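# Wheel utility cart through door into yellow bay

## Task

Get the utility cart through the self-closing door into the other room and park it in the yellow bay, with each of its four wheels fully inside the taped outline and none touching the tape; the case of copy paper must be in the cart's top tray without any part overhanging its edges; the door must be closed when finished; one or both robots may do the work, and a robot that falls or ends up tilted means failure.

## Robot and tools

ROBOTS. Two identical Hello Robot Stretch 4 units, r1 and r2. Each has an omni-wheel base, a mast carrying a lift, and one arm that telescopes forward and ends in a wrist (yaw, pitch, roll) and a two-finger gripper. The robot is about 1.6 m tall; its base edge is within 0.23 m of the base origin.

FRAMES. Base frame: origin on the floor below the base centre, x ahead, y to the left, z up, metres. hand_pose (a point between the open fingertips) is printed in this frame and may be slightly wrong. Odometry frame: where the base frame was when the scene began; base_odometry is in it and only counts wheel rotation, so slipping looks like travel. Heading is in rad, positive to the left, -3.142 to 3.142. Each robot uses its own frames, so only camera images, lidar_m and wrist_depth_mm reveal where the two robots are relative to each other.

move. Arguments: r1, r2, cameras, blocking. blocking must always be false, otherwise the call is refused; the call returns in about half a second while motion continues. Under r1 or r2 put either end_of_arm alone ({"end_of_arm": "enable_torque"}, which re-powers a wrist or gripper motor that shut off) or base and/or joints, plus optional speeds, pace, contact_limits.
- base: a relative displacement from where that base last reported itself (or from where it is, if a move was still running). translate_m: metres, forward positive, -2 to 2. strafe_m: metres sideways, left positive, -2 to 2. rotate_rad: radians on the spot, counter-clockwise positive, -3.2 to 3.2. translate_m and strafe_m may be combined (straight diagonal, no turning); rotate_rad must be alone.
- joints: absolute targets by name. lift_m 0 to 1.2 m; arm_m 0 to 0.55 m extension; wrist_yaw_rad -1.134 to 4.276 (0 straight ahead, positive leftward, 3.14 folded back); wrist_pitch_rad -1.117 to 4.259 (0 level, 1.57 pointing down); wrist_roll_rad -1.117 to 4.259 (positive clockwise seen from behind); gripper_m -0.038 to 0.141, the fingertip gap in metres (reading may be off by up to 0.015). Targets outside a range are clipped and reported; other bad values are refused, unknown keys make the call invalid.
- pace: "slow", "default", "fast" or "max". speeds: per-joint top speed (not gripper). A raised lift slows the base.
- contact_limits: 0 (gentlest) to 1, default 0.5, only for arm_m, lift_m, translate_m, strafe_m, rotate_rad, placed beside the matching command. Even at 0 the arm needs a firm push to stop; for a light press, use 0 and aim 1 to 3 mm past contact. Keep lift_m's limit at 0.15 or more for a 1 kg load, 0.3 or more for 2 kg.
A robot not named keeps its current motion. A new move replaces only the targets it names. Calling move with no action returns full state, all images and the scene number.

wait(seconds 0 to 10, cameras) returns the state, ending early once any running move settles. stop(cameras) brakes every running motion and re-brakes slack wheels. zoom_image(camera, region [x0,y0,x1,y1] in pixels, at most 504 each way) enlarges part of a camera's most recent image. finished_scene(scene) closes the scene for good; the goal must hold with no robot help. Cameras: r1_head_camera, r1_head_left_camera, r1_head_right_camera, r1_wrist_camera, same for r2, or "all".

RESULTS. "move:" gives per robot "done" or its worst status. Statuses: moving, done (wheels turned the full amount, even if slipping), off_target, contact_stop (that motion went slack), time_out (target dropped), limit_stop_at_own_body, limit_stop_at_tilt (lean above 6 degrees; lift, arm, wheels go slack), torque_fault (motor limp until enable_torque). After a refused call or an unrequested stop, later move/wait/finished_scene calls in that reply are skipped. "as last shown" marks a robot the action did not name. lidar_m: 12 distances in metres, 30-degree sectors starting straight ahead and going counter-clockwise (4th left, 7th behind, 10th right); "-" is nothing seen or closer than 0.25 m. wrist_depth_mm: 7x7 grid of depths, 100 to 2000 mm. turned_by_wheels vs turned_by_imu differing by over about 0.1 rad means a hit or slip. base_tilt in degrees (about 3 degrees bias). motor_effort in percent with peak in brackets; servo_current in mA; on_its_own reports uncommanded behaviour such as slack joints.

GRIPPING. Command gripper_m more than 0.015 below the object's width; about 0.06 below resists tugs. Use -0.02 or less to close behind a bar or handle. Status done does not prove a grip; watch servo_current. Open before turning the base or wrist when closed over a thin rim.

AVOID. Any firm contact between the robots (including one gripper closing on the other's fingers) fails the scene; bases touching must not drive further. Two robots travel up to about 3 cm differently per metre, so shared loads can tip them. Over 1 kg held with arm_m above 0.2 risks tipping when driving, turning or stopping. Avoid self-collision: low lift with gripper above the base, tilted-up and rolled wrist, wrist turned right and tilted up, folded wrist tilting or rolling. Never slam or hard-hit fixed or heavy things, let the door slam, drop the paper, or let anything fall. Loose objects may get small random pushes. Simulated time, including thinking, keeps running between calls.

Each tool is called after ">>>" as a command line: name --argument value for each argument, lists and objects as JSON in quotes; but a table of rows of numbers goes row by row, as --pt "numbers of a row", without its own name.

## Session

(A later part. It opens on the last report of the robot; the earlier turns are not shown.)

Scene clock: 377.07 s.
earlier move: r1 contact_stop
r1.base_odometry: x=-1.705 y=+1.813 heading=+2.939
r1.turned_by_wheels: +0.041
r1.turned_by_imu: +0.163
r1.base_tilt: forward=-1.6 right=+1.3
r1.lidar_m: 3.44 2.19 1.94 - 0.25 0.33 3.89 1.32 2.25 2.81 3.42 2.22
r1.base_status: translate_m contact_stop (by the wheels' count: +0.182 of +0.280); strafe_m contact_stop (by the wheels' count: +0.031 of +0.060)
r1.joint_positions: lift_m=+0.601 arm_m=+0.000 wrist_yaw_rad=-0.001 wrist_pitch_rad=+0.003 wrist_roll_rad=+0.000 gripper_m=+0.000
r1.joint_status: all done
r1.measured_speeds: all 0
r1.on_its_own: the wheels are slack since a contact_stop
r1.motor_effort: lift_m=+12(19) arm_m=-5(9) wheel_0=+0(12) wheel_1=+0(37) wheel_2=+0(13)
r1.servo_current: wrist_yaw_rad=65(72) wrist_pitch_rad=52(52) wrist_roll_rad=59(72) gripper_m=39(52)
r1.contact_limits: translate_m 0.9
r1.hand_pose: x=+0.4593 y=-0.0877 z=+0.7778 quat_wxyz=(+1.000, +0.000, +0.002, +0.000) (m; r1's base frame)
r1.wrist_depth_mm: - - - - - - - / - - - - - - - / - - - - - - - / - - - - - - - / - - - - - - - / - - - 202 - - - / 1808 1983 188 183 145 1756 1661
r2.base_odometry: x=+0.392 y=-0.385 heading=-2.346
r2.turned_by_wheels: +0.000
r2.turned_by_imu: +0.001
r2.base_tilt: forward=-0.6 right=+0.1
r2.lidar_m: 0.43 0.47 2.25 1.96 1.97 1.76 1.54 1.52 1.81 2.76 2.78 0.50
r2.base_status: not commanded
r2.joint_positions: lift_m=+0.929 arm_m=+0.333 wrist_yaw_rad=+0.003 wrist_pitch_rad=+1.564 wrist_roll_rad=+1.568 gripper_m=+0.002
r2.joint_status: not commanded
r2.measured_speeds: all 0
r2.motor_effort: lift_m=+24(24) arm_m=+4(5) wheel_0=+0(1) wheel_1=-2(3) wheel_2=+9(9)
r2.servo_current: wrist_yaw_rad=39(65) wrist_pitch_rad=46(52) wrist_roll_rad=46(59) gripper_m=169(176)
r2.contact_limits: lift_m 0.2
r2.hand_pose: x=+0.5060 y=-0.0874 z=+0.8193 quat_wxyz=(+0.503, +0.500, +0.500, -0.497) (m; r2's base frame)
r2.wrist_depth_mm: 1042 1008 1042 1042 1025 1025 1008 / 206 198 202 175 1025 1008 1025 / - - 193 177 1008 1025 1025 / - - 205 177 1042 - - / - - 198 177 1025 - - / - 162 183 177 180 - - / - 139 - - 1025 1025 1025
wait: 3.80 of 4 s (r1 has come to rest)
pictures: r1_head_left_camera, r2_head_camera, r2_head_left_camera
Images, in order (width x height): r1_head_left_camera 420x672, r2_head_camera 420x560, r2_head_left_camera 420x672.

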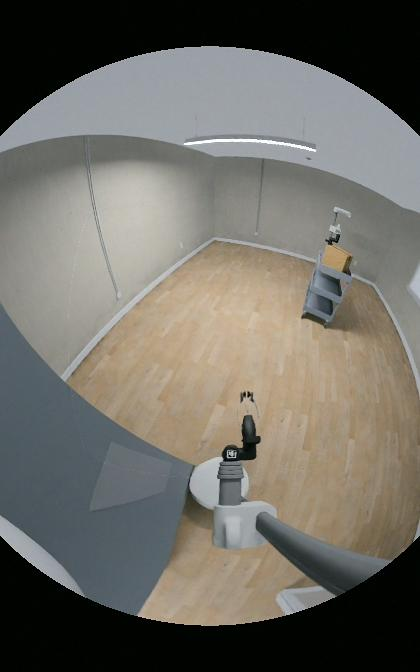

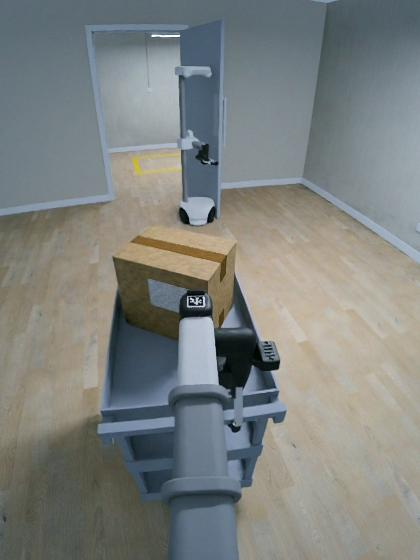

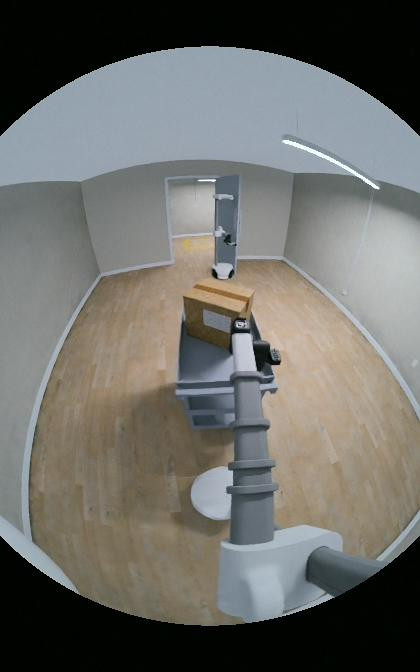

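>>> move --blocking false --r1 '{"base":{"translate_m":0.17,"strafe_m":0.0},"contact_limits":{"translate_m":0.7},"pace":"slow"}'

>>> wait --seconds 3 --cameras '["r1_head_left_camera","r2_head_left_camera","r2_head_camera"]'

>>> zoom_image --camera "r2_head_camera" --region '[60, 10, 300, 250]'

Scene clock: 392.70 s.
move: r1 moving
r1.base_odometry: x=-1.717 y=+1.816 heading=+2.939
r1.turned_by_wheels: +0.000
r1.turned_by_imu: +0.000
r1.base_tilt: forward=-1.6 right=+1.3
r1.lidar_m: 3.38 2.18 1.94 - 0.25 0.35 3.89 1.32 2.27 2.83 3.46 2.22
r1.base_status: translate_m moving; strafe_m moving
r1.joint_positions: lift_m=+0.601 arm_m=+0.000 wrist_yaw_rad=-0.001 wrist_pitch_rad=+0.003 wrist_roll_rad=+0.000 gripper_m=+0.000
r1.joint_status: not commanded
r1.measured_speeds: translate_m=+0.049 strafe_m=+0.000 rotate_rad=+0.000 lift_m=+0.000 arm_m=+0.000 wrist_yaw_rad=+0.000 wrist_pitch_rad=+0.000 wrist_roll_rad=+0.000
r1.motor_effort: lift_m=+12(12) arm_m=-5(5) wheel_0=+2(6) wheel_1=+8(10) wheel_2=-6(9)
r1.servo_current: wrist_yaw_rad=46(65) wrist_pitch_rad=46(46) wrist_roll_rad=65(65) gripper_m=46(46)
r1.contact_limits: translate_m 0.7
r1.hand_pose: x=+0.4593 y=-0.0877 z=+0.7778 quat_wxyz=(+1.000, +0.000, +0.002, +0.000) (m; r1's base frame)
r1.wrist_depth_mm: - - - - - - - / - - - - - - - / - - - - - - - / - - - - - - - / - - - - - - - / - - - 202 - - - / 1808 1808 188 183 144 1808 1756
r2: as last shown
r2.turned_by_imu: +0.000
r2.base_tilt: forward=-0.7 right=+0.0
r2.lidar_m: 0.43 0.48 2.30 1.96 1.95 1.77 1.55 1.54 1.84 2.76 2.75 0.52
r2.motor_effort: lift_m=+24(24) arm_m=+4(4) wheel_0=+0(1) wheel_1=-2(2) wheel_2=+9(9)
r2.servo_current: wrist_yaw_rad=46(65) wrist_pitch_rad=46(52) wrist_roll_rad=39(59) gripper_m=163(176)
r2.contact_limits: lift_m 0.2
r2.wrist_depth_mm: 1042 1042 1025 1025 1025 1008 1008 / 206 198 202 176 1008 1025 1008 / - - 195 176 1008 1008 1008 / - - 206 176 1025 - - / - - 198 177 1025 - - / - 162 183 177 180 - - / - 138 - - 1042 1042 1025
pictures: none

Scene clock: 393.50 s.
earlier move: r1 contact_stop
r1.base_odometry: x=-1.737 y=+1.825 heading=+2.965
r1.turned_by_wheels: +0.026
r1.turned_by_imu: +0.026
r1.base_tilt: forward=-1.6 right=+1.3
r1.lidar_m: 3.27 2.12 1.94 - 0.25 0.35 3.94 1.35 2.48 2.84 3.51 2.22
r1.base_status: translate_m contact_stop (by the wheels' count: +0.033 of +0.170); strafe_m contact_stop (by the wheels' count: -0.005 of +0.000)
r1.joint_positions: lift_m=+0.601 arm_m=+0.000 wrist_yaw_rad=-0.001 wrist_pitch_rad=+0.003 wrist_roll_rad=+0.000 gripper_m=+0.000
r1.joint_status: not commanded
r1.measured_speeds: all 0
r1.on_its_own: the wheels are slack since a contact_stop
r1.motor_effort: lift_m=+12(12) arm_m=-5(5) wheel_0=+0(7) wheel_1=+0(31) wheel_2=+0(15)
r1.servo_current: wrist_yaw_rad=39(65) wrist_pitch_rad=46(52) wrist_roll_rad=65(65) gripper_m=52(52)
r1.contact_limits: translate_m 0.7
r1.hand_pose: x=+0.4593 y=-0.0877 z=+0.7778 quat_wxyz=(+1.000, +0.000, +0.002, +0.000) (m; r1's base frame)
r1.wrist_depth_mm: - - - - - - - / - - - - - - - / - - - - - - - / - - - - - - - / - - - - - - - / - - - 202 - - - / 1808 1756 187 183 145 1808 1661
r2.base_odometry: x=+0.392 y=-0.385 heading=-2.346
r2.turned_by_wheels: +0.000
r2.turned_by_imu: +0.000
r2.base_tilt: forward=-0.7 right=+0.1
r2.lidar_m: 0.44 0.46 2.29 1.97 1.99 1.79 1.53 1.54 1.84 2.75 2.75 0.52
r2.base_status: not commanded
r2.joint_positions: lift_m=+0.929 arm_m=+0.333 wrist_yaw_rad=+0.003 wrist_pitch_rad=+1.564 wrist_roll_rad=+1.568 gripper_m=+0.002
r2.joint_status: not commanded
r2.measured_speeds: all 0
r2.motor_effort: lift_m=+24(24) arm_m=+4(5) wheel_0=+0(1) wheel_1=-2(2) wheel_2=+9(9)
r2.servo_current: wrist_yaw_rad=39(65) wrist_pitch_rad=46(52) wrist_roll_rad=46(59) gripper_m=169(176)
r2.contact_limits: lift_m 0.2
r2.hand_pose: x=+0.5060 y=-0.0874 z=+0.8193 quat_wxyz=(+0.503, +0.500, +0.500, -0.497) (m; r2's base frame)
r2.wrist_depth_mm: 1042 1042 1060 1025 1025 1008 1025 / 206 198 200 176 1008 1025 1008 / - - 195 176 1025 1042 1025 / - - 205 176 1042 - - / - - 198 177 1042 - - / - 162 183 178 180 - - / - 138 - - 1025 1025 1025
wait: 0.80 of 3 s (r1 has come to rest)
pictures: r1_head_left_camera, r2_head_camera, r2_head_left_camera
Images, in order (width x height): r1_head_left_camera 420x672, r2_head_camera 420x560, r2_head_left_camera 420x672.

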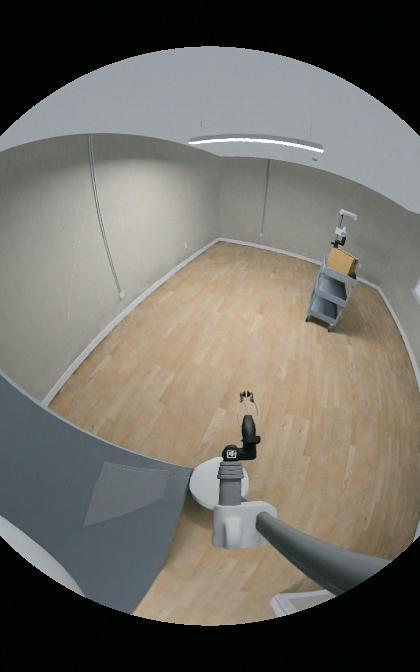

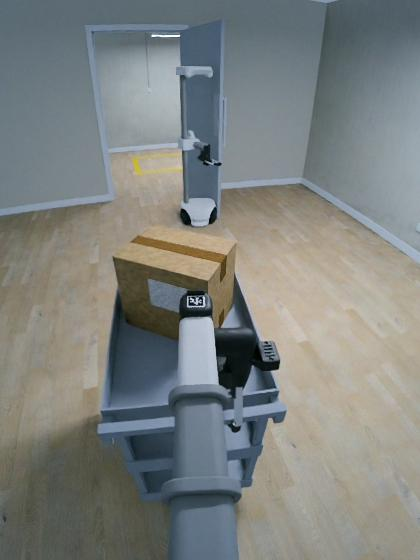

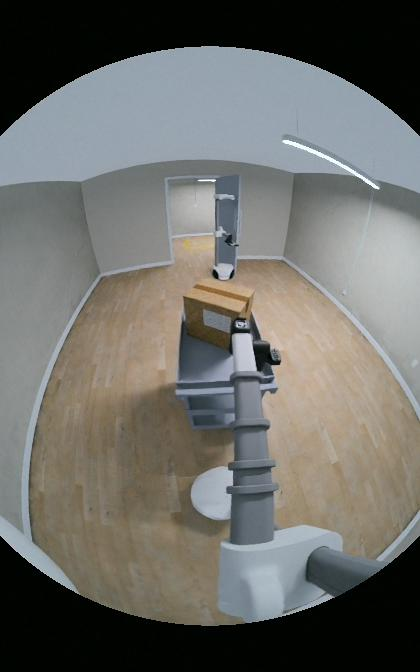

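Scaled by 2.100 from the camera's 420x560 image, which has a finer 1200x1600 frame.

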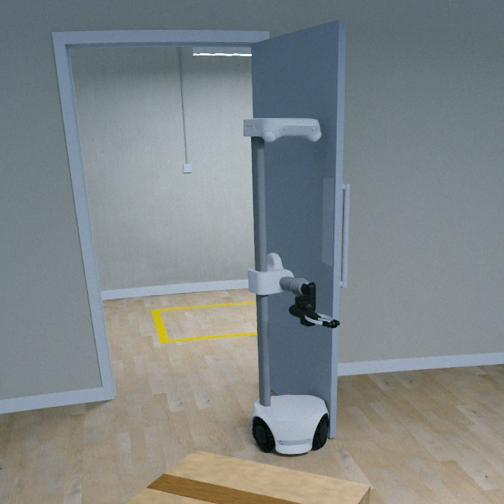

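>>> move --blocking false --r1 '{"base":{"translate_m":0.17,"strafe_m":-0.03},"contact_limits":{"translate_m":0.7},"pace":"slow"}'

>>> wait --seconds 2.5

>>> move --blocking false --r1 '{"base":{"strafe_m":0.13},"contact_limits":{"strafe_m":0.5},"pace":"slow"}'

>>> wait --seconds 2.5 --cameras '["r1_head_left_camera","r2_head_left_camera","r2_head_camera"]'

>>> zoom_image --camera "r2_head_camera" --region '[60, 10, 300, 250]'

Scene clock: 401.00 s.
move: r1 moving
r1.base_odometry: x=-1.748 y=+1.829 heading=+2.966
r1.turned_by_wheels: +0.001
r1.turned_by_imu: +0.000
r1.base_tilt: forward=-1.6 right=+1.3
r1.lidar_m: 3.31 2.12 1.93 1.96 0.25 0.36 3.96 1.37 2.52 2.83 3.51 2.21
r1.base_status: translate_m moving; strafe_m moving
r1.joint_positions: lift_m=+0.601 arm_m=+0.000 wrist_yaw_rad=-0.001 wrist_pitch_rad=+0.003 wrist_roll_rad=+0.000 gripper_m=+0.000
r1.joint_status: not commanded
r1.measured_speeds: translate_m=+0.049 strafe_m=-0.008 rotate_rad=+0.003 lift_m=+0.000 arm_m=+0.000 wrist_yaw_rad=+0.000 wrist_pitch_rad=+0.000 wrist_roll_rad=+0.000
r1.motor_effort: lift_m=+12(12) arm_m=-5(5) wheel_0=+3(4) wheel_1=+9(9) wheel_2=-6(9)
r1.servo_current: wrist_yaw_rad=46(52) wrist_pitch_rad=46(52) wrist_roll_rad=46(65) gripper_m=39(46)
r1.contact_limits: translate_m 0.7
r1.hand_pose: x=+0.4593 y=-0.0877 z=+0.7778 quat_wxyz=(+1.000, +0.000, +0.002, +0.000) (m; r1's base frame)
r1.wrist_depth_mm: - - - - - - - / - - - - - - - / - - - - - - - / - - - - - - - / - - - - - - - / - - - 204 - - - / 1808 1808 187 183 144 1808 1708
r2: as last shown
r2.base_tilt: forward=-0.6 right=+0.1
r2.lidar_m: 0.46 0.45 2.32 1.95 1.97 1.77 1.54 1.53 1.83 2.75 2.75 0.51
r2.servo_current: wrist_yaw_rad=39(52) wrist_pitch_rad=46(52) wrist_roll_rad=46(59) gripper_m=169(176)
r2.contact_limits: lift_m 0.2
r2.wrist_depth_mm: 1060 1042 1042 1025 1025 1008 1008 / 205 198 202 176 1008 1025 991 / - - 193 176 1025 1025 1008 / - - 205 176 1025 - - / - - 198 177 1042 - - / - 163 184 178 180 - - / - 138 - - 1042 1025 1042
pictures: none

Scene clock: 403.50 s.
earlier move: r1 done
r1.base_odometry: x=-1.899 y=+1.884 heading=+2.966
r1.turned_by_wheels: +0.000
r1.turned_by_imu: +0.000
r1.base_tilt: forward=-1.5 right=+1.3
r1.lidar_m: 3.21 2.08 1.86 1.91 0.25 0.29 4.09 1.48 2.83 2.90 2.15 2.06
r1.base_status: done
r1.joint_positions: lift_m=+0.601 arm_m=+0.000 wrist_yaw_rad=-0.001 wrist_pitch_rad=+0.003 wrist_roll_rad=+0.000 gripper_m=+0.000
r1.joint_status: not commanded
r1.measured_speeds: all 0
r1.motor_effort: lift_m=+12(12) arm_m=-5(5) wheel_0=+1(6) wheel_1=+7(11) wheel_2=-1(9)
r1.servo_current: wrist_yaw_rad=46(65) wrist_pitch_rad=39(52) wrist_roll_rad=59(72) gripper_m=46(52)
r1.contact_limits: translate_m 0.7
r1.hand_pose: x=+0.4593 y=-0.0877 z=+0.7778 quat_wxyz=(+1.000, +0.000, +0.002, +0.000) (m; r1's base frame)
r1.wrist_depth_mm: - - - - - - - / - - - - - - - / - - - - - - - / - - - - - - - / - - - - - - - / - - - 203 - - - / 1756 1808 188 183 145 1808 1708
r2.base_odometry: x=+0.392 y=-0.385 heading=-2.346
r2.turned_by_wheels: +0.000
r2.turned_by_imu: +0.000
r2.base_tilt: forward=-0.6 right=+0.1
r2.lidar_m: 0.42 0.46 2.29 1.96 1.98 1.75 1.54 1.55 1.82 2.76 2.76 0.52
r2.base_status: not commanded
r2.joint_positions: lift_m=+0.929 arm_m=+0.333 wrist_yaw_rad=+0.003 wrist_pitch_rad=+1.564 wrist_roll_rad=+1.568 gripper_m=+0.002
r2.joint_status: not commanded
r2.measured_speeds: all 0
r2.motor_effort: lift_m=+24(24) arm_m=+4(5) wheel_0=+0(1) wheel_1=-2(2) wheel_2=+9(9)
r2.servo_current: wrist_yaw_rad=39(59) wrist_pitch_rad=52(52) wrist_roll_rad=52(59) gripper_m=169(176)
r2.contact_limits: lift_m 0.2
r2.hand_pose: x=+0.5060 y=-0.0874 z=+0.8193 quat_wxyz=(+0.503, +0.500, +0.500, -0.497) (m; r2's base frame)
r2.wrist_depth_mm: 1042 1042 1042 1008 1025 991 1008 / 205 198 202 176 1008 1025 1025 / - - 194 176 1025 1025 1025 / - - 205 176 1025 - - / - - 198 177 1025 - - / - 163 183 178 180 - - / - 139 - - 1042 1025 1042
wait: 2.50 s; at rest by 2.47 s
pictures: none

Scene clock: 404.00 s.
move: r1 moving
r1.base_odometry: x=-1.901 y=+1.870 heading=+2.965
r1.turned_by_wheels: +0.000
r1.turned_by_imu: +0.000
r1.base_tilt: forward=-1.6 right=+1.3
r1.lidar_m: 3.18 2.08 1.84 1.90 0.25 0.32 4.10 1.50 2.85 2.89 2.19 2.06
r1.base_status: strafe_m moving
r1.joint_positions: lift_m=+0.601 arm_m=+0.000 wrist_yaw_rad=-0.001 wrist_pitch_rad=+0.003 wrist_roll_rad=+0.000 gripper_m=+0.000
r1.joint_status: not commanded
r1.measured_speeds: translate_m=+0.000 strafe_m=+0.056 rotate_rad=-0.001 lift_m=+0.000 arm_m=+0.000 wrist_yaw_rad=+0.000 wrist_pitch_rad=+0.000 wrist_roll_rad=+0.000
r1.motor_effort: lift_m=+12(12) arm_m=-5(5) wheel_0=-13(15) wheel_1=+10(10) wheel_2=+0(1)
r1.servo_current: wrist_yaw_rad=46(52) wrist_pitch_rad=39(46) wrist_roll_rad=46(59) gripper_m=46(46)
r1.contact_limits: strafe_m 0.5
r1.hand_pose: x=+0.4593 y=-0.0877 z=+0.7778 quat_wxyz=(+1.000, +0.000, +0.002, +0.000) (m; r1's base frame)
r1.wrist_depth_mm: - - - - - - - / - - - - - - - / - - - - - - - / - - - - - - - / - - - - - - - / - - - 204 - - - / 1808 1863 187 183 145 1808 1756
r2: as last shown
r2.base_tilt: forward=-0.7 right=+0.0
r2.lidar_m: 0.45 0.47 2.29 1.95 1.96 1.78 1.52 1.52 1.82 2.74 2.76 0.49
r2.servo_current: wrist_yaw_rad=46(65) wrist_pitch_rad=46(52) wrist_roll_rad=52(52) gripper_m=163(176)
r2.contact_limits: lift_m 0.2
r2.wrist_depth_mm: 1042 1060 1025 1025 1025 1025 1008 / 205 197 201 176 1008 1025 1025 / - - 194 177 1025 1008 1008 / - - 206 177 1025 - - / - - 198 177 1042 - - / - 163 183 178 180 - - / - 139 - - 1042 1025 1025
pictures: none

Scene clock: 404.87 s.
earlier move: r1 contact_stop
r1.base_odometry: x=-1.904 y=+1.857 heading=+2.966
r1.turned_by_wheels: +0.001
r1.turned_by_imu: +0.008
r1.base_tilt: forward=-1.5 right=+1.2
r1.lidar_m: 3.15 2.04 1.88 1.90 0.25 0.33 4.11 1.47 2.87 2.88 2.14 2.09
r1.base_status: strafe_m contact_stop (by the wheels' count: +0.028 of +0.130)
r1.joint_positions: lift_m=+0.600 arm_m=+0.000 wrist_yaw_rad=-0.001 wrist_pitch_rad=+0.003 wrist_roll_rad=+0.000 gripper_m=+0.000
r1.joint_status: not commanded
r1.measured_speeds: all 0
r1.on_its_own: the wheels are slack since a contact_stop
r1.motor_effort: lift_m=+13(13) arm_m=-4(5) wheel_0=+0(31) wheel_1=+0(21) wheel_2=+0(9)
r1.servo_current: wrist_yaw_rad=52(65) wrist_pitch_rad=39(46) wrist_roll_rad=52(65) gripper_m=39(46)
r1.contact_limits: strafe_m 0.5
r1.hand_pose: x=+0.4593 y=-0.0876 z=+0.7778 quat_wxyz=(+1.000, +0.000, +0.002, +0.000) (m; r1's base frame)
r1.wrist_depth_mm: - - - - - - - / - - - - - - - / - - - - - - - / - - - - - - - / - - - - - - - / - - - 203 - - - / 1808 1863 188 183 145 1808 1708
r2.base_odometry: x=+0.392 y=-0.385 heading=-2.346
r2.turned_by_wheels: +0.000
r2.turned_by_imu: +0.000
r2.base_tilt: forward=-0.7 right=+0.0
r2.lidar_m: 0.45 0.47 2.28 1.94 1.96 1.77 1.55 1.54 1.84 2.75 2.77 0.52
r2.base_status: not commanded
r2.joint_positions: lift_m=+0.929 arm_m=+0.333 wrist_yaw_rad=+0.003 wrist_pitch_rad=+1.564 wrist_roll_rad=+1.568 gripper_m=+0.002
r2.joint_status: not commanded
r2.measured_speeds: all 0
r2.motor_effort: lift_m=+24(24) arm_m=+4(5) wheel_0=+0(1) wheel_1=-2(2) wheel_2=+9(9)
r2.servo_current: wrist_yaw_rad=39(65) wrist_pitch_rad=46(52) wrist_roll_rad=59(65) gripper_m=169(176)
r2.contact_limits: lift_m 0.2
r2.hand_pose: x=+0.5060 y=-0.0874 z=+0.8193 quat_wxyz=(+0.503, +0.500, +0.500, -0.497) (m; r2's base frame)
r2.wrist_depth_mm: 1060 1025 1025 1025 1025 1008 1008 / 205 198 201 176 1025 1025 1025 / - - 193 176 1025 1008 1008 / - - 205 177 1025 - - / - - 198 177 1008 - - / - 163 183 177 180 - - / - 138 - - 1042 1025 1008
wait: 0.87 of 2.5 s (r1 has come to rest)
pictures: r1_head_left_camera, r2_head_camera, r2_head_left_camera
Images, in order (width x height): r1_head_left_camera 420x672, r2_head_camera 420x560, r2_head_left_camera 420x672.

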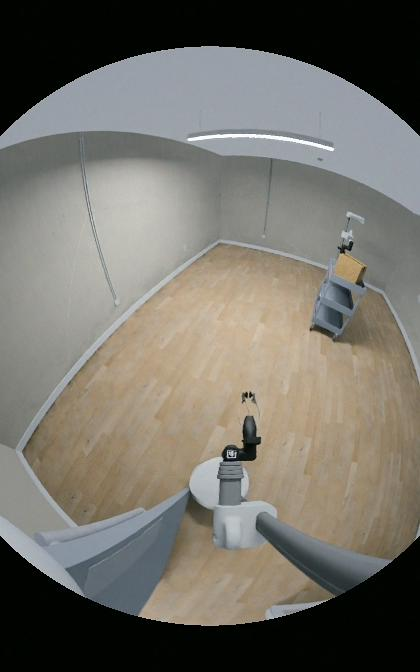

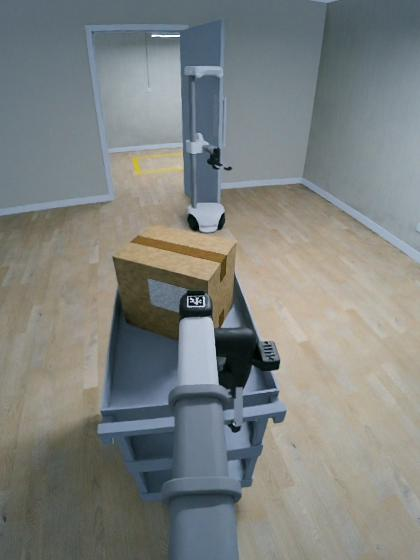

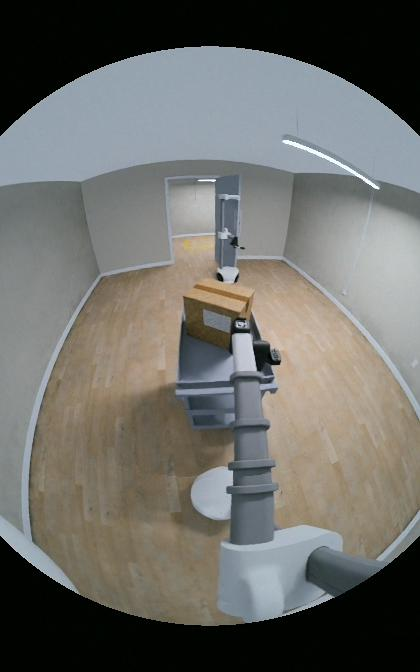

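Scaled by 2.100 from the camera's 420x560 image, which has a finer 1200x1600 frame.

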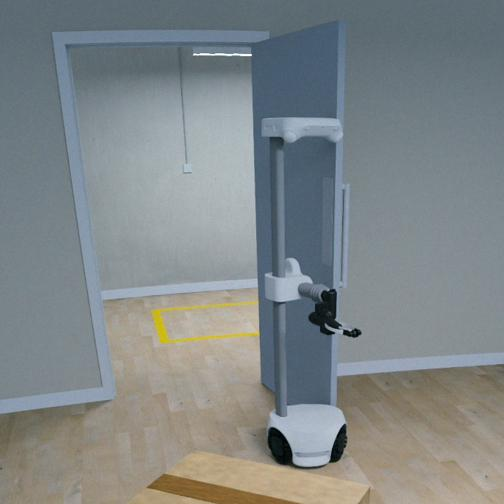

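>>> move --blocking false --r1 '{"base":{"translate_m":0.12},"contact_limits":{"translate_m":0.5},"pace":"slow"}'

>>> wait --seconds 2

>>> move --blocking false --r1 '{"base":{"strafe_m":0.06},"contact_limits":{"strafe_m":0.4},"pace":"slow"}'

>>> wait --seconds 2 --cameras '["r1_head_left_camera","r2_head_left_camera","r2_head_camera"]'

>>> zoom_image --camera "r2_head_camera" --region '[60, 10, 300, 250]'

Scene clock: 417.03 s.
move: r1 moving
r1.base_odometry: x=-1.916 y=+1.859 heading=+2.966
r1.turned_by_wheels: +0.000
r1.turned_by_imu: +0.000
r1.base_tilt: forward=-1.6 right=+1.3
r1.lidar_m: 3.13 2.02 1.84 1.89 0.25 0.30 4.14 1.50 2.84 2.89 2.18 2.08
r1.base_status: translate_m moving
r1.joint_positions: lift_m=+0.600 arm_m=+0.000 wrist_yaw_rad=-0.001 wrist_pitch_rad=+0.003 wrist_roll_rad=+0.000 gripper_m=+0.000
r1.joint_status: not commanded
r1.measured_speeds: translate_m=+0.050 strafe_m=+0.000 rotate_rad=+0.000 lift_m=+0.000 arm_m=+0.000 wrist_yaw_rad=+0.000 wrist_pitch_rad=+0.000 wrist_roll_rad=+0.000
r1.motor_effort: lift_m=+13(13) arm_m=-4(4) wheel_0=+2(5) wheel_1=+6(9) wheel_2=-5(7)
r1.servo_current: wrist_yaw_rad=39(65) wrist_pitch_rad=39(46) wrist_roll_rad=59(59) gripper_m=39(52)
r1.contact_limits: translate_m 0.5
r1.hand_pose: x=+0.4593 y=-0.0876 z=+0.7778 quat_wxyz=(+1.000, +0.000, +0.002, +0.000) (m; r1's base frame)
r1.wrist_depth_mm: - - - - - - - / - - - - - - - / - - - - - - - / - - - - - - - / - - - - - - - / - - - 203 - - - / 1708 1808 188 183 145 1756 1756
r2: as last shown
r2.base_tilt: forward=-0.7 right=+0.1
r2.lidar_m: 0.46 0.44 2.33 1.98 1.97 1.78 1.54 1.52 1.84 2.75 2.78 0.50
r2.motor_effort: lift_m=+24(24) arm_m=+4(5) wheel_0=+1(1) wheel_1=-2(2) wheel_2=+9(9)
r2.servo_current: wrist_yaw_rad=59(59) wrist_pitch_rad=39(52) wrist_roll_rad=39(52) gripper_m=169(169)
r2.contact_limits: lift_m 0.2
r2.wrist_depth_mm: 1042 1025 1025 1025 1008 1025 1008 / 205 197 201 176 1025 1025 1008 / - - 193 176 1025 1025 1008 / - - 206 176 1025 - - / - - 198 177 1008 - - / - 163 183 178 180 - - / - 138 - - 1025 1042 1042
pictures: none

Scene clock: 419.00 s.
earlier move: r1 done
r1.base_odometry: x=-2.022 y=+1.878 heading=+2.966
r1.turned_by_wheels: +0.000
r1.turned_by_imu: +0.000
r1.base_tilt: forward=-1.6 right=+1.3
r1.lidar_m: 3.05 2.00 1.82 1.87 1.35 0.84 0.28 0.30 2.91 2.95 2.05 1.98
r1.base_status: done
r1.joint_positions: lift_m=+0.600 arm_m=+0.000 wrist_yaw_rad=-0.001 wrist_pitch_rad=+0.003 wrist_roll_rad=+0.000 gripper_m=+0.000
r1.joint_status: not commanded
r1.measured_speeds: all 0
r1.motor_effort: lift_m=+13(14) arm_m=-4(4) wheel_0=+2(7) wheel_1=+2(14) wheel_2=-2(7)
r1.servo_current: wrist_yaw_rad=46(72) wrist_pitch_rad=39(52) wrist_roll_rad=72(72) gripper_m=46(52)
r1.contact_limits: translate_m 0.5
r1.hand_pose: x=+0.4593 y=-0.0876 z=+0.7778 quat_wxyz=(+1.000, +0.000, +0.002, +0.000) (m; r1's base frame)
r1.wrist_depth_mm: - - - - - - - / - - - - - - - / - - - - - - - / - - - - - - - / - - - - - - - / - - - 203 - - - / 1756 1808 188 183 145 1756 1863
r2.base_odometry: x=+0.392 y=-0.385 heading=-2.346
r2.turned_by_wheels: +0.000
r2.turned_by_imu: +0.000
r2.base_tilt: forward=-0.6 right=+0.0
r2.lidar_m: 0.44 0.46 2.26 1.96 1.95 1.76 1.49 1.53 1.83 2.74 2.75 0.48
r2.base_status: not commanded
r2.joint_positions: lift_m=+0.929 arm_m=+0.333 wrist_yaw_rad=+0.003 wrist_pitch_rad=+1.564 wrist_roll_rad=+1.568 gripper_m=+0.002
r2.joint_status: not commanded
r2.measured_speeds: all 0
r2.motor_effort: lift_m=+24(24) arm_m=+4(5) wheel_0=+0(1) wheel_1=-2(2) wheel_2=+9(9)
r2.servo_current: wrist_yaw_rad=39(59) wrist_pitch_rad=52(52) wrist_roll_rad=46(65) gripper_m=163(169)
r2.contact_limits: lift_m 0.2
r2.hand_pose: x=+0.5060 y=-0.0874 z=+0.8193 quat_wxyz=(+0.503, +0.500, +0.500, -0.497) (m; r2's base frame)
r2.wrist_depth_mm: 1060 1025 1025 1042 1025 1008 1008 / 206 198 201 176 1008 1025 1008 / - - 193 176 1042 1008 1025 / - - 206 176 1025 - - / - - 198 177 1025 - - / - 162 184 178 179 - - / - 138 - - 1025 1025 1025
wait: 1.97 of 2 s (r1 has come to rest)
pictures: none

Scene clock: 419.50 s.
move: r1 moving
r1.base_odometry: x=-2.025 y=+1.864 heading=+2.966
r1.turned_by_wheels: +0.000
r1.turned_by_imu: +0.000
r1.base_tilt: forward=-1.6 right=+1.3
r1.lidar_m: 3.06 1.98 1.80 1.84 1.31 1.03 0.53 0.40 2.93 2.93 2.05 1.99
r1.base_status: strafe_m moving
r1.joint_positions: lift_m=+0.600 arm_m=+0.000 wrist_yaw_rad=-0.001 wrist_pitch_rad=+0.003 wrist_roll_rad=+0.000 gripper_m=+0.000
r1.joint_status: not commanded
r1.measured_speeds: translate_m=+0.001 strafe_m=+0.056 rotate_rad=-0.005 lift_m=+0.000 arm_m=+0.000 wrist_yaw_rad=+0.000 wrist_pitch_rad=+0.000 wrist_roll_rad=+0.000
r1.motor_effort: lift_m=+13(13) arm_m=-4(4) wheel_0=-7(8) wheel_1=+7(7) wheel_2=-1(1)
r1.servo_current: wrist_yaw_rad=52(59) wrist_pitch_rad=39(52) wrist_roll_rad=39(72) gripper_m=39(46)
r1.contact_limits: strafe_m 0.4
r1.hand_pose: x=+0.4593 y=-0.0876 z=+0.7778 quat_wxyz=(+1.000, +0.000, +0.002, +0.000) (m; r1's base frame)
r1.wrist_depth_mm: - - - - - - - / - - - - - - - / - - - - - - - / - - - - - - - / - - - - - - - / - - - 204 - - - / 1808 1756 188 183 145 1808 1863
r2: as last shown
r2.base_tilt: forward=-0.6 right=+0.1
r2.lidar_m: 0.44 0.48 2.30 1.96 1.94 1.77 1.52 1.54 1.83 2.74 2.77 0.48
r2.servo_current: wrist_yaw_rad=46(59) wrist_pitch_rad=39(52) wrist_roll_rad=33(59) gripper_m=163(169)
r2.contact_limits: lift_m 0.2
r2.wrist_depth_mm: 1042 1025 1042 1042 1025 1008 1025 / 206 198 201 176 1025 1025 1025 / - - 194 176 1025 1025 1008 / - - 206 177 1025 - - / - - 198 177 1025 - - / - 163 183 178 180 - - / - 138 - - 1060 1025 1008
pictures: none

Scene clock: 420.73 s.
earlier move: r1 done
r1.base_odometry: x=-2.033 y=+1.819 heading=+2.966
r1.turned_by_wheels: +0.000
r1.turned_by_imu: +0.000
r1.base_tilt: forward=-1.6 right=+1.3
r1.lidar_m: 2.99 1.94 1.78 1.80 1.32 1.14 0.90 0.83 2.96 2.99 2.09 2.02
r1.base_status: done
r1.joint_positions: lift_m=+0.600 arm_m=+0.000 wrist_yaw_rad=-0.001 wrist_pitch_rad=+0.003 wrist_roll_rad=+0.000 gripper_m=+0.000
r1.joint_status: not commanded
r1.measured_speeds: all 0
r1.motor_effort: lift_m=+13(14) arm_m=-4(4) wheel_0=-4(8) wheel_1=+1(7) wheel_2=+0(1)
r1.servo_current: wrist_yaw_rad=39(59) wrist_pitch_rad=46(52) wrist_roll_rad=46(72) gripper_m=39(46)
r1.contact_limits: strafe_m 0.4
r1.hand_pose: x=+0.4593 y=-0.0876 z=+0.7778 quat_wxyz=(+1.000, +0.000, +0.002, +0.000) (m; r1's base frame)
r1.wrist_depth_mm: - - - - - - - / - - - - - - - / - - - - - - - / - - - - - - - / - - - - - - - / - - - 203 - - - / 1708 1808 188 183 144 1808 1863
r2.base_odometry: x=+0.392 y=-0.385 heading=-2.346
r2.turned_by_wheels: +0.000
r2.turned_by_imu: +0.000
r2.base_tilt: forward=-0.7 right=+0.1
r2.lidar_m: 0.45 0.44 2.29 1.94 1.98 1.78 1.54 1.55 1.83 2.74 2.76 0.51
r2.base_status: not commanded
r2.joint_positions: lift_m=+0.929 arm_m=+0.333 wrist_yaw_rad=+0.003 wrist_pitch_rad=+1.564 wrist_roll_rad=+1.568 gripper_m=+0.002
r2.joint_status: not commanded
r2.measured_speeds: all 0
r2.motor_effort: lift_m=+24(24) arm_m=+4(5) wheel_0=+1(1) wheel_1=-2(2) wheel_2=+9(9)
r2.servo_current: wrist_yaw_rad=52(65) wrist_pitch_rad=46(52) wrist_roll_rad=46(59) gripper_m=163(169)
r2.contact_limits: lift_m 0.2
r2.hand_pose: x=+0.5060 y=-0.0874 z=+0.8193 quat_wxyz=(+0.503, +0.500, +0.500, -0.497) (m; r2's base frame)
r2.wrist_depth_mm: 1042 1025 1025 1042 1025 1025 1025 / 206 198 200 176 1025 1008 1025 / - - 194 176 1042 1025 1025 / - - 206 177 1025 - - / - - 198 178 1042 - - / - 162 183 178 180 - - / - 139 - - 1060 1042 1025
wait: 1.23 of 2 s (r1 has come to rest)
pictures: r1_head_left_camera, r2_head_camera, r2_head_left_camera
Images, in order (width x height): r1_head_left_camera 420x672, r2_head_camera 420x560, r2_head_left_camera 420x672.

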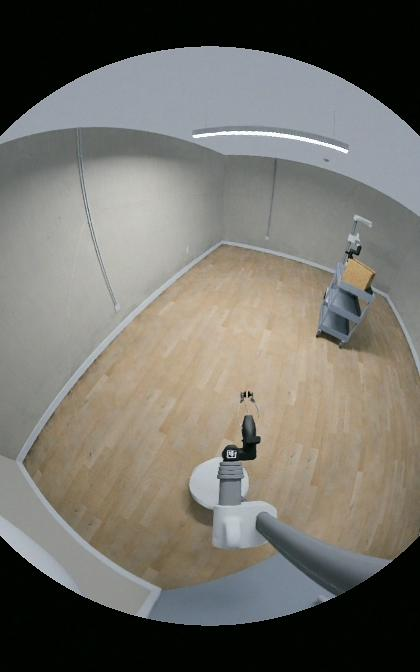

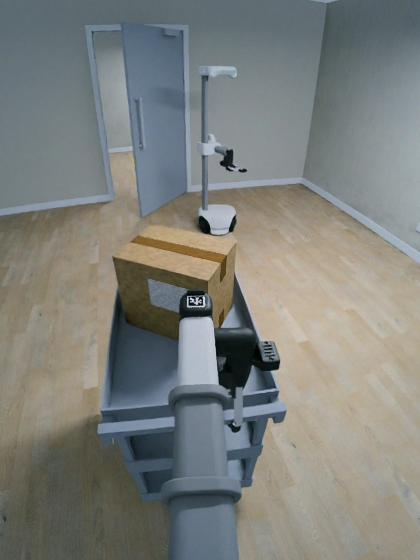

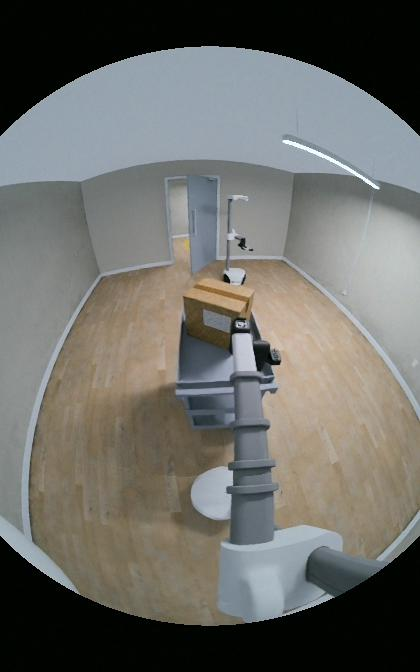

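Scaled by 2.100 from the camera's 420x560 image, which has a finer 1200x1600 frame.

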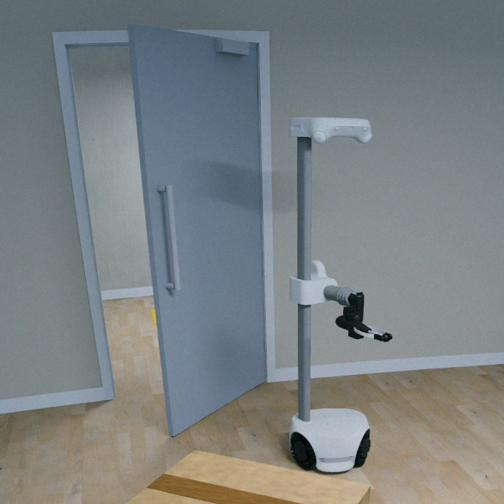

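>>> move --blocking false --r1 '{"base":{"rotate_rad":-2.66},"joints":{"lift_m":0.85,"gripper_m":0.1}}'

>>> wait --seconds 3.5 --cameras '["r1_head_camera","r1_head_left_camera","r1_head_right_camera","r1_wrist_camera","r2_head_camera"]'

>>> wait --seconds 0.5 --cameras '["r1_head_camera","r1_head_left_camera","r1_head_right_camera","r1_wrist_camera","r2_head_camera"]'

Scene clock: 446.33 s.
move: r1 moving
r1.base_odometry: x=-2.033 y=+1.819 heading=+2.714
r1.turned_by_wheels: -0.252
r1.turned_by_imu: -0.253
r1.base_tilt: forward=-1.6 right=+1.3
r1.lidar_m: 4.56 2.25 1.78 1.77 1.49 1.21 1.21 1.31 2.05 2.95 3.26 2.03
r1.base_status: rotate_rad moving
r1.joint_positions: lift_m=+0.637 arm_m=+0.000 wrist_yaw_rad=-0.001 wrist_pitch_rad=+0.003 wrist_roll_rad=+0.000 gripper_m=+0.019
r1.joint_status: lift_m moving; gripper_m moving
r1.measured_speeds: translate_m=+0.001 strafe_m=+0.000 rotate_rad=-0.979 lift_m=+0.146 arm_m=+0.000 wrist_yaw_rad=+0.000 wrist_pitch_rad=+0.000 wrist_roll_rad=+0.000
r1.motor_effort: lift_m=+26(27) arm_m=-4(4) wheel_0=+7(9) wheel_1=+7(9) wheel_2=+7(8)
r1.servo_current: wrist_yaw_rad=65(65) wrist_pitch_rad=46(46) wrist_roll_rad=46(59) gripper_m=78(78)
r1.hand_pose: x=+0.4593 y=-0.0876 z=+0.8147 quat_wxyz=(+1.000, +0.000, +0.002, +0.000) (m; r1's base frame)
r1.wrist_depth_mm: - - - - - - - / - - - - - - - / - - - - - - 1661 / - - - - - - 1618 / - - - - - - - / - - 208 208 186 - - / 1921 1863 1708 1863 185 1661 -
r2: as last shown
r2.turned_by_imu: +0.001
r2.base_tilt: forward=-0.6 right=+0.1
r2.lidar_m: 0.43 0.48 2.28 1.95 1.99 1.77 1.53 1.55 1.83 2.77 2.75 0.50
r2.motor_effort: lift_m=+24(24) arm_m=+4(5) wheel_0=+0(1) wheel_1=-2(2) wheel_2=+9(9)
r2.servo_current: wrist_yaw_rad=52(52) wrist_pitch_rad=46(52) wrist_roll_rad=33(59) gripper_m=156(169)
r2.contact_limits: lift_m 0.2
r2.wrist_depth_mm: 1042 1025 1042 1025 1025 1008 1025 / 206 198 202 176 1008 1008 1008 / - - 194 176 1025 1025 1025 / - - 205 176 1025 - - / - - 197 177 1025 - - / - 162 183 177 180 - - / - 139 - - 1025 1025 1008
pictures: none

Scene clock: 448.47 s.
earlier move: r1 done
r1.base_odometry: x=-2.033 y=+1.819 heading=+0.306
r1.turned_by_wheels: -2.408
r1.turned_by_imu: -2.421
r1.base_tilt: forward=-1.6 right=+1.3
r1.lidar_m: 1.47 2.93 2.96 2.10 2.03 3.11 2.00 1.78 1.81 1.33 1.19 1.22
r1.base_status: done
r1.joint_positions: lift_m=+0.850 arm_m=+0.000 wrist_yaw_rad=-0.001 wrist_pitch_rad=+0.003 wrist_roll_rad=+0.000 gripper_m=+0.100
r1.joint_status: all done
r1.measured_speeds: all 0
r1.motor_effort: lift_m=+25(29) arm_m=-4(4) wheel_0=+2(9) wheel_1=+1(9) wheel_2=+1(8)
r1.servo_current: wrist_yaw_rad=52(65) wrist_pitch_rad=39(52) wrist_roll_rad=46(59) gripper_m=46(91)
r1.hand_pose: x=+0.4593 y=-0.0876 z=+1.0268 quat_wxyz=(+1.000, +0.000, +0.002, +0.000) (m; r1's base frame)
r1.wrist_depth_mm: - - - - - - - / - - - - - - - / - - - - - - - / - - - - - - - / - - - - - - - / - - 195 - 189 - - / - - - 139 - - -
r2.base_odometry: x=+0.392 y=-0.385 heading=-2.346
r2.turned_by_wheels: +0.000
r2.turned_by_imu: +0.000
r2.base_tilt: forward=-0.6 right=+0.0
r2.lidar_m: 0.44 0.45 2.25 1.97 1.98 1.76 1.55 1.55 1.81 2.75 2.77 0.52
r2.base_status: not commanded
r2.joint_positions: lift_m=+0.929 arm_m=+0.333 wrist_yaw_rad=+0.003 wrist_pitch_rad=+1.564 wrist_roll_rad=+1.568 gripper_m=+0.002
r2.joint_status: not commanded
r2.measured_speeds: all 0
r2.motor_effort: lift_m=+24(24) arm_m=+4(5) wheel_0=+0(1) wheel_1=-2(2) wheel_2=+9(9)
r2.servo_current: wrist_yaw_rad=39(59) wrist_pitch_rad=46(52) wrist_roll_rad=52(59) gripper_m=169(182)
r2.contact_limits: lift_m 0.2
r2.hand_pose: x=+0.5060 y=-0.0874 z=+0.8193 quat_wxyz=(+0.503, +0.500, +0.500, -0.497) (m; r2's base frame)
r2.wrist_depth_mm: 1025 1042 1042 1025 1025 1008 1008 / 205 198 201 176 1008 1008 991 / - - 194 176 1025 1025 1025 / - - 206 177 1025 - - / - - 198 177 1008 - - / - 163 183 177 179 - - / - 138 - - 1042 1042 1025
wait: 2.13 of 3.5 s (r1 has come to rest)
pictures: r1_head_camera, r1_head_left_camera, r1_head_right_camera, r1_wrist_camera, r2_head_camera
Images, in order (width x height): r1_head_camera 420x560, r1_head_left_camera 420x672, r1_head_right_camera 420x672, r1_wrist_camera 616x392, r2_head_camera 420x560.

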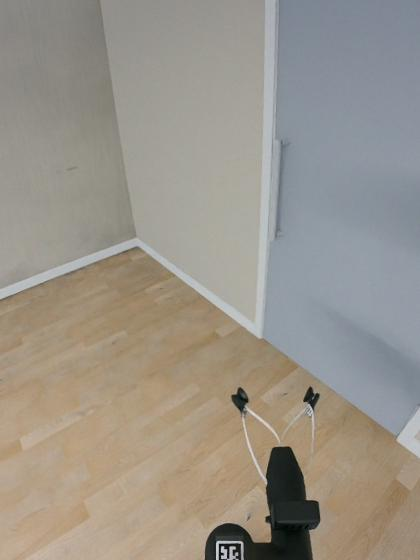

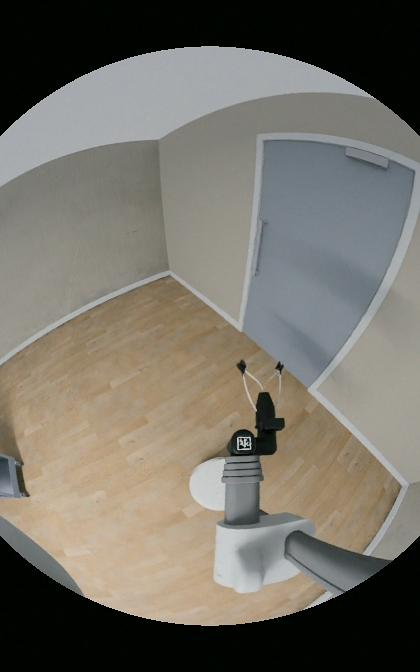

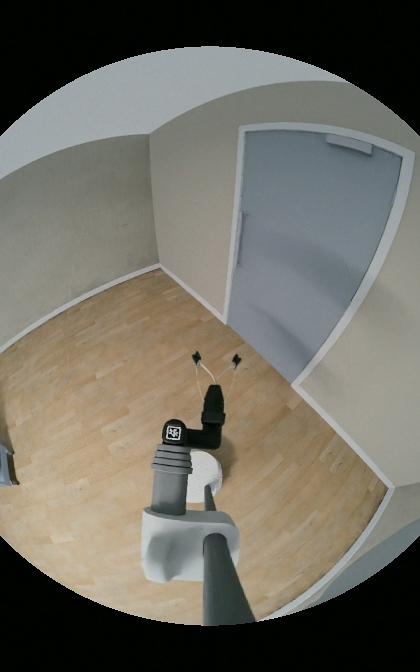

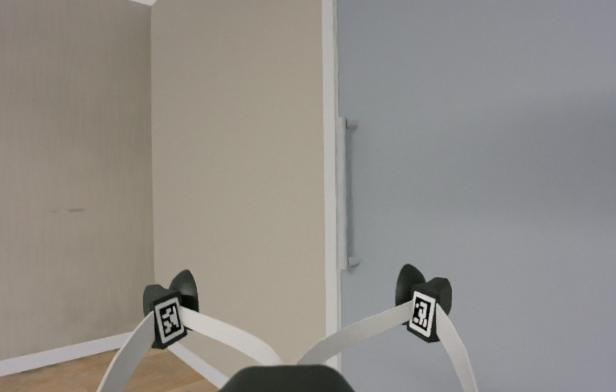

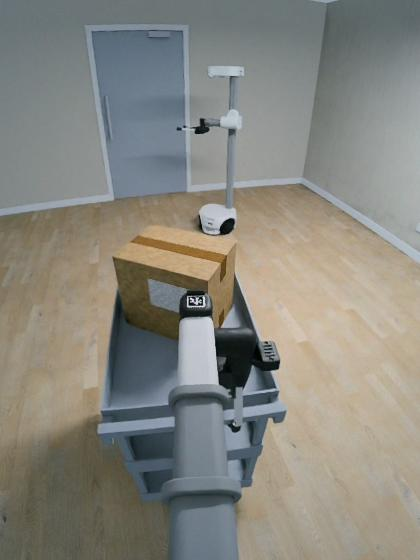

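Scene clock: 448.97 s.
r1.base_odometry: x=-2.033 y=+1.819 heading=+0.306
r1.turned_by_wheels: +0.000
r1.turned_by_imu: +0.000
r1.base_tilt: forward=-1.6 right=+1.3
r1.lidar_m: 1.51 2.92 2.95 2.09 1.98 3.07 2.00 1.80 1.81 1.34 1.19 1.20
r1.base_status: done
r1.joint_positions: lift_m=+0.850 arm_m=+0.000 wrist_yaw_rad=-0.001 wrist_pitch_rad=+0.003 wrist_roll_rad=+0.000 gripper_m=+0.100
r1.joint_status: all done
r1.measured_speeds: all 0
r1.motor_effort: lift_m=+25(29) arm_m=-4(4) wheel_0=+3(9) wheel_1=+1(9) wheel_2=+1(8)
r1.servo_current: wrist_yaw_rad=33(65) wrist_pitch_rad=39(52) wrist_roll_rad=46(59) gripper_m=39(91)
r1.hand_pose: x=+0.4593 y=-0.0876 z=+1.0268 quat_wxyz=(+1.000, +0.000, +0.002, +0.000) (m; r1's base frame)
r1.wrist_depth_mm: - - - - - - - / - - - - - - - / - - - - - - - / - - - - - - - / - - - - - - - / - - 195 - 189 - - / - - - 139 - - -
r2.base_odometry: x=+0.392 y=-0.385 heading=-2.346
r2.turned_by_wheels: +0.000
r2.turned_by_imu: +0.000
r2.base_tilt: forward=-0.7 right=+0.1
r2.lidar_m: 0.44 0.46 2.27 1.97 1.97 1.77 1.55 1.54 1.83 2.76 2.76 0.49
r2.base_status: not commanded
r2.joint_positions: lift_m=+0.929 arm_m=+0.333 wrist_yaw_rad=+0.003 wrist_pitch_rad=+1.564 wrist_roll_rad=+1.568 gripper_m=+0.002
r2.joint_status: not commanded
r2.measured_speeds: all 0
r2.motor_effort: lift_m=+24(24) arm_m=+4(5) wheel_0=+0(1) wheel_1=-2(2) wheel_2=+9(9)
r2.servo_current: wrist_yaw_rad=39(59) wrist_pitch_rad=39(52) wrist_roll_rad=46(59) gripper_m=163(182)
r2.contact_limits: lift_m 0.2
r2.hand_pose: x=+0.5060 y=-0.0874 z=+0.8193 quat_wxyz=(+0.503, +0.500, +0.500, -0.497) (m; r2's base frame)
r2.wrist_depth_mm: 1042 1025 1025 1025 1025 1008 1008 / 206 198 200 176 1025 1025 1008 / - - 195 176 1025 1025 1025 / - - 206 176 1025 - - / - - 198 178 1025 - - / - 163 183 177 180 - - / - 138 - - 1060 1025 1025
wait: 0.50 s; at rest by 0.27 s
pictures: r1_head_camera, r1_head_left_camera, r1_head_right_camera, r1_wrist_camera, r2_head_camera
Images, in order (width x height): r1_head_camera 420x560, r1_head_left_camera 420x672, r1_head_right_camera 420x672, r1_wrist_camera 616x392, r2_head_camera 420x560.

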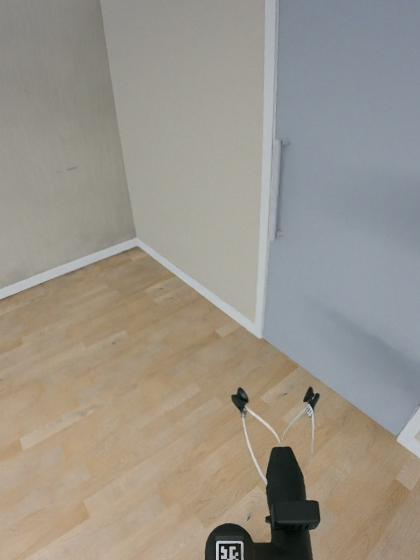

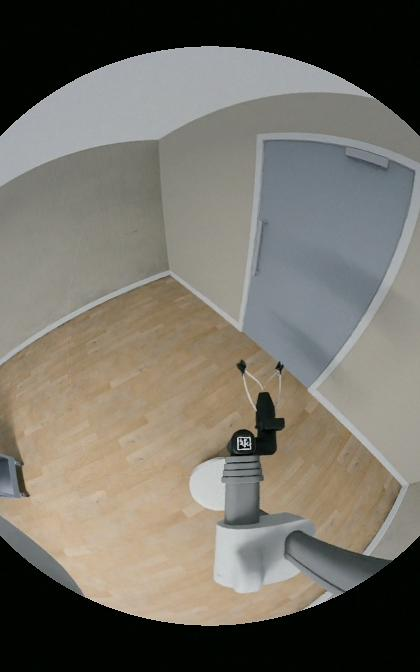

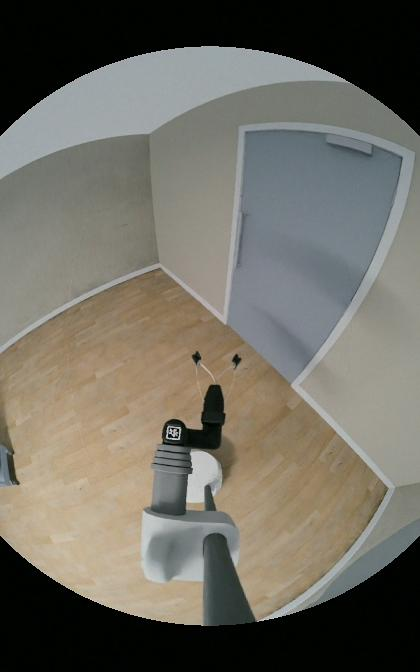

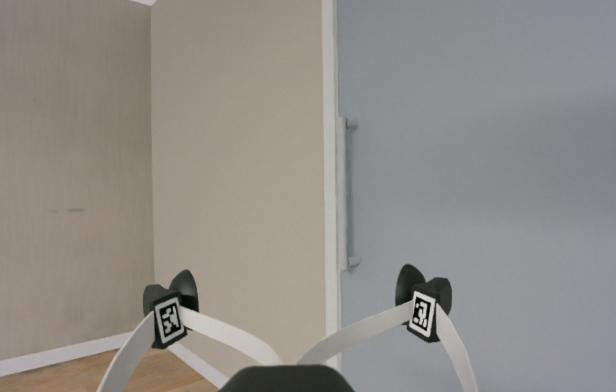

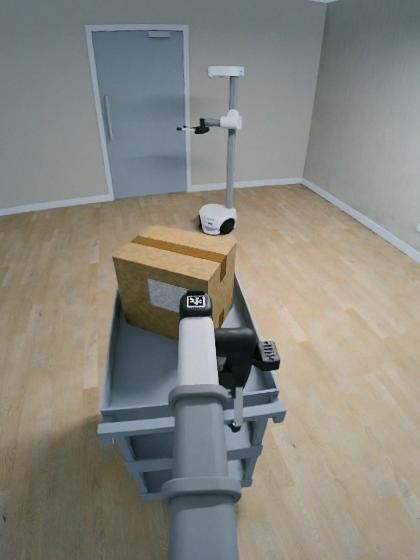

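>>> move --blocking false --r1 '{"base":{"translate_m":0.32,"strafe_m":-0.12}}'

>>> wait --seconds 3 --cameras '["r1_head_camera","r1_head_right_camera","r1_wrist_camera"]'

Scene clock: 456.03 s.
move: r1 moving
r1.base_odometry: x=-1.999 y=+1.817 heading=+0.306
r1.turned_by_wheels: +0.000
r1.turned_by_imu: +0.000
r1.base_tilt: forward=-1.6 right=+1.2
r1.lidar_m: 1.44 2.89 2.95 2.10 2.03 3.13 2.01 1.81 1.81 1.31 1.16 1.19
r1.base_status: translate_m moving; strafe_m moving
r1.joint_positions: lift_m=+0.850 arm_m=+0.000 wrist_yaw_rad=-0.001 wrist_pitch_rad=+0.003 wrist_roll_rad=+0.000 gripper_m=+0.100
r1.joint_status: not commanded
r1.measured_speeds: translate_m=+0.122 strafe_m=-0.046 rotate_rad=+0.003 lift_m=+0.000 arm_m=+0.000 wrist_yaw_rad=+0.000 wrist_pitch_rad=+0.000 wrist_roll_rad=+0.000
r1.motor_effort: lift_m=+25(25) arm_m=-4(4) wheel_0=+8(11) wheel_1=+4(6) wheel_2=-9(9)
r1.servo_current: wrist_yaw_rad=46(65) wrist_pitch_rad=52(52) wrist_roll_rad=39(65) gripper_m=39(46)
r1.hand_pose: x=+0.4593 y=-0.0876 z=+1.0268 quat_wxyz=(+1.000, +0.000, +0.002, +0.000) (m; r1's base frame)
r1.wrist_depth_mm: - - - - - - - / - - - - - - - / - - - - - - - / - - - - - - - / - - - - - - - / - - 195 - 189 - - / - - - 139 - - -
r2: as last shown
r2.lidar_m: 0.45 0.46 2.27 1.95 1.98 1.77 1.54 1.54 1.82 2.73 2.77 0.51
r2.servo_current: wrist_yaw_rad=39(52) wrist_pitch_rad=46(52) wrist_roll_rad=46(59) gripper_m=163(169)
r2.contact_limits: lift_m 0.2
r2.wrist_depth_mm: 1042 1042 1042 1025 1025 1008 991 / 205 198 202 176 1025 1025 1008 / - - 194 177 1025 1008 1008 / - - 206 176 1025 - - / - - 198 177 1025 - - / - 163 184 178 179 - - / - 138 - - 1042 1025 1025
pictures: none

Scene clock: 458.10 s.
earlier move: r1 done
r1.base_odometry: x=-1.691 y=+1.801 heading=+0.307
r1.turned_by_wheels: +0.000
r1.turned_by_imu: +0.000
r1.base_tilt: forward=-1.6 right=+1.3
r1.lidar_m: 1.13 2.23 2.76 3.43 2.26 3.39 2.18 1.95 1.57 1.02 0.89 0.92
r1.base_status: done
r1.joint_positions: lift_m=+0.850 arm_m=+0.000 wrist_yaw_rad=-0.001 wrist_pitch_rad=+0.003 wrist_roll_rad=+0.000 gripper_m=+0.100
r1.joint_status: not commanded
r1.measured_speeds: all 0
r1.motor_effort: lift_m=+24(25) arm_m=-4(4) wheel_0=+3(11) wheel_1=+4(6) wheel_2=+0(10)
r1.servo_current: wrist_yaw_rad=46(72) wrist_pitch_rad=46(52) wrist_roll_rad=39(65) gripper_m=39(52)
r1.hand_pose: x=+0.4593 y=-0.0876 z=+1.0269 quat_wxyz=(+1.000, +0.000, +0.002, +0.000) (m; r1's base frame)
r1.wrist_depth_mm: - - - - - - - / - - - - - - - / - - - - - - - / - - - - - - - / - - - - - - - / - - 195 - 189 - - / - - - 139 - - -
r2.base_odometry: x=+0.392 y=-0.385 heading=-2.346
r2.turned_by_wheels: +0.000
r2.turned_by_imu: +0.000
r2.base_tilt: forward=-0.6 right=+0.1
r2.lidar_m: 0.44 0.46 2.29 1.95 1.99 1.80 1.55 1.55 1.84 2.72 2.75 0.50
r2.base_status: not commanded
r2.joint_positions: lift_m=+0.929 arm_m=+0.333 wrist_yaw_rad=+0.003 wrist_pitch_rad=+1.564 wrist_roll_rad=+1.568 gripper_m=+0.002
r2.joint_status: not commanded
r2.measured_speeds: all 0
r2.motor_effort: lift_m=+24(24) arm_m=+4(5) wheel_0=+0(1) wheel_1=-2(2) wheel_2=+9(9)
r2.servo_current: wrist_yaw_rad=39(59) wrist_pitch_rad=46(52) wrist_roll_rad=52(65) gripper_m=169(176)
r2.contact_limits: lift_m 0.2
r2.hand_pose: x=+0.5060 y=-0.0874 z=+0.8193 quat_wxyz=(+0.503, +0.500, +0.500, -0.497) (m; r2's base frame)
r2.wrist_depth_mm: 1042 1008 1025 1025 1025 1008 1025 / 205 198 201 176 1008 1008 1025 / - - 193 177 1025 1025 1008 / - - 206 177 1042 - - / - - 198 178 1025 - - / - 163 183 177 180 - - / - 139 - - 1025 1025 1042
wait: 2.07 of 3 s (r1 has come to rest)
pictures: r1_head_camera, r1_head_right_camera, r1_wrist_camera
Images, in order (width x height): r1_head_camera 420x560, r1_head_right_camera 420x672, r1_wrist_camera 616x392.

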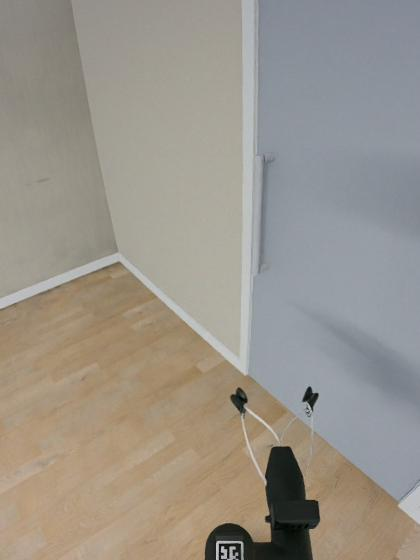

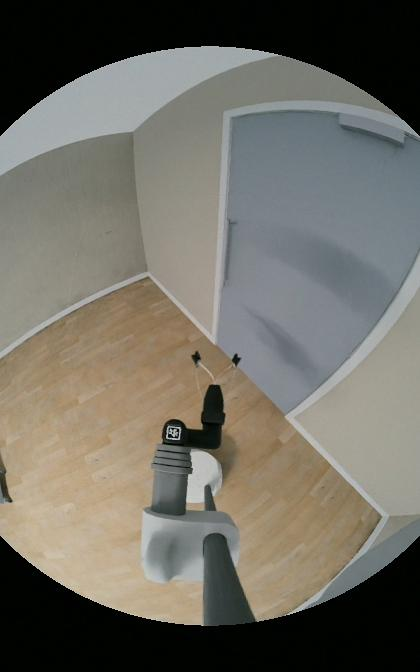

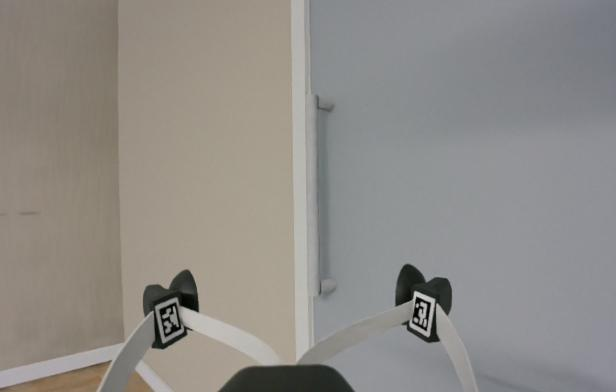

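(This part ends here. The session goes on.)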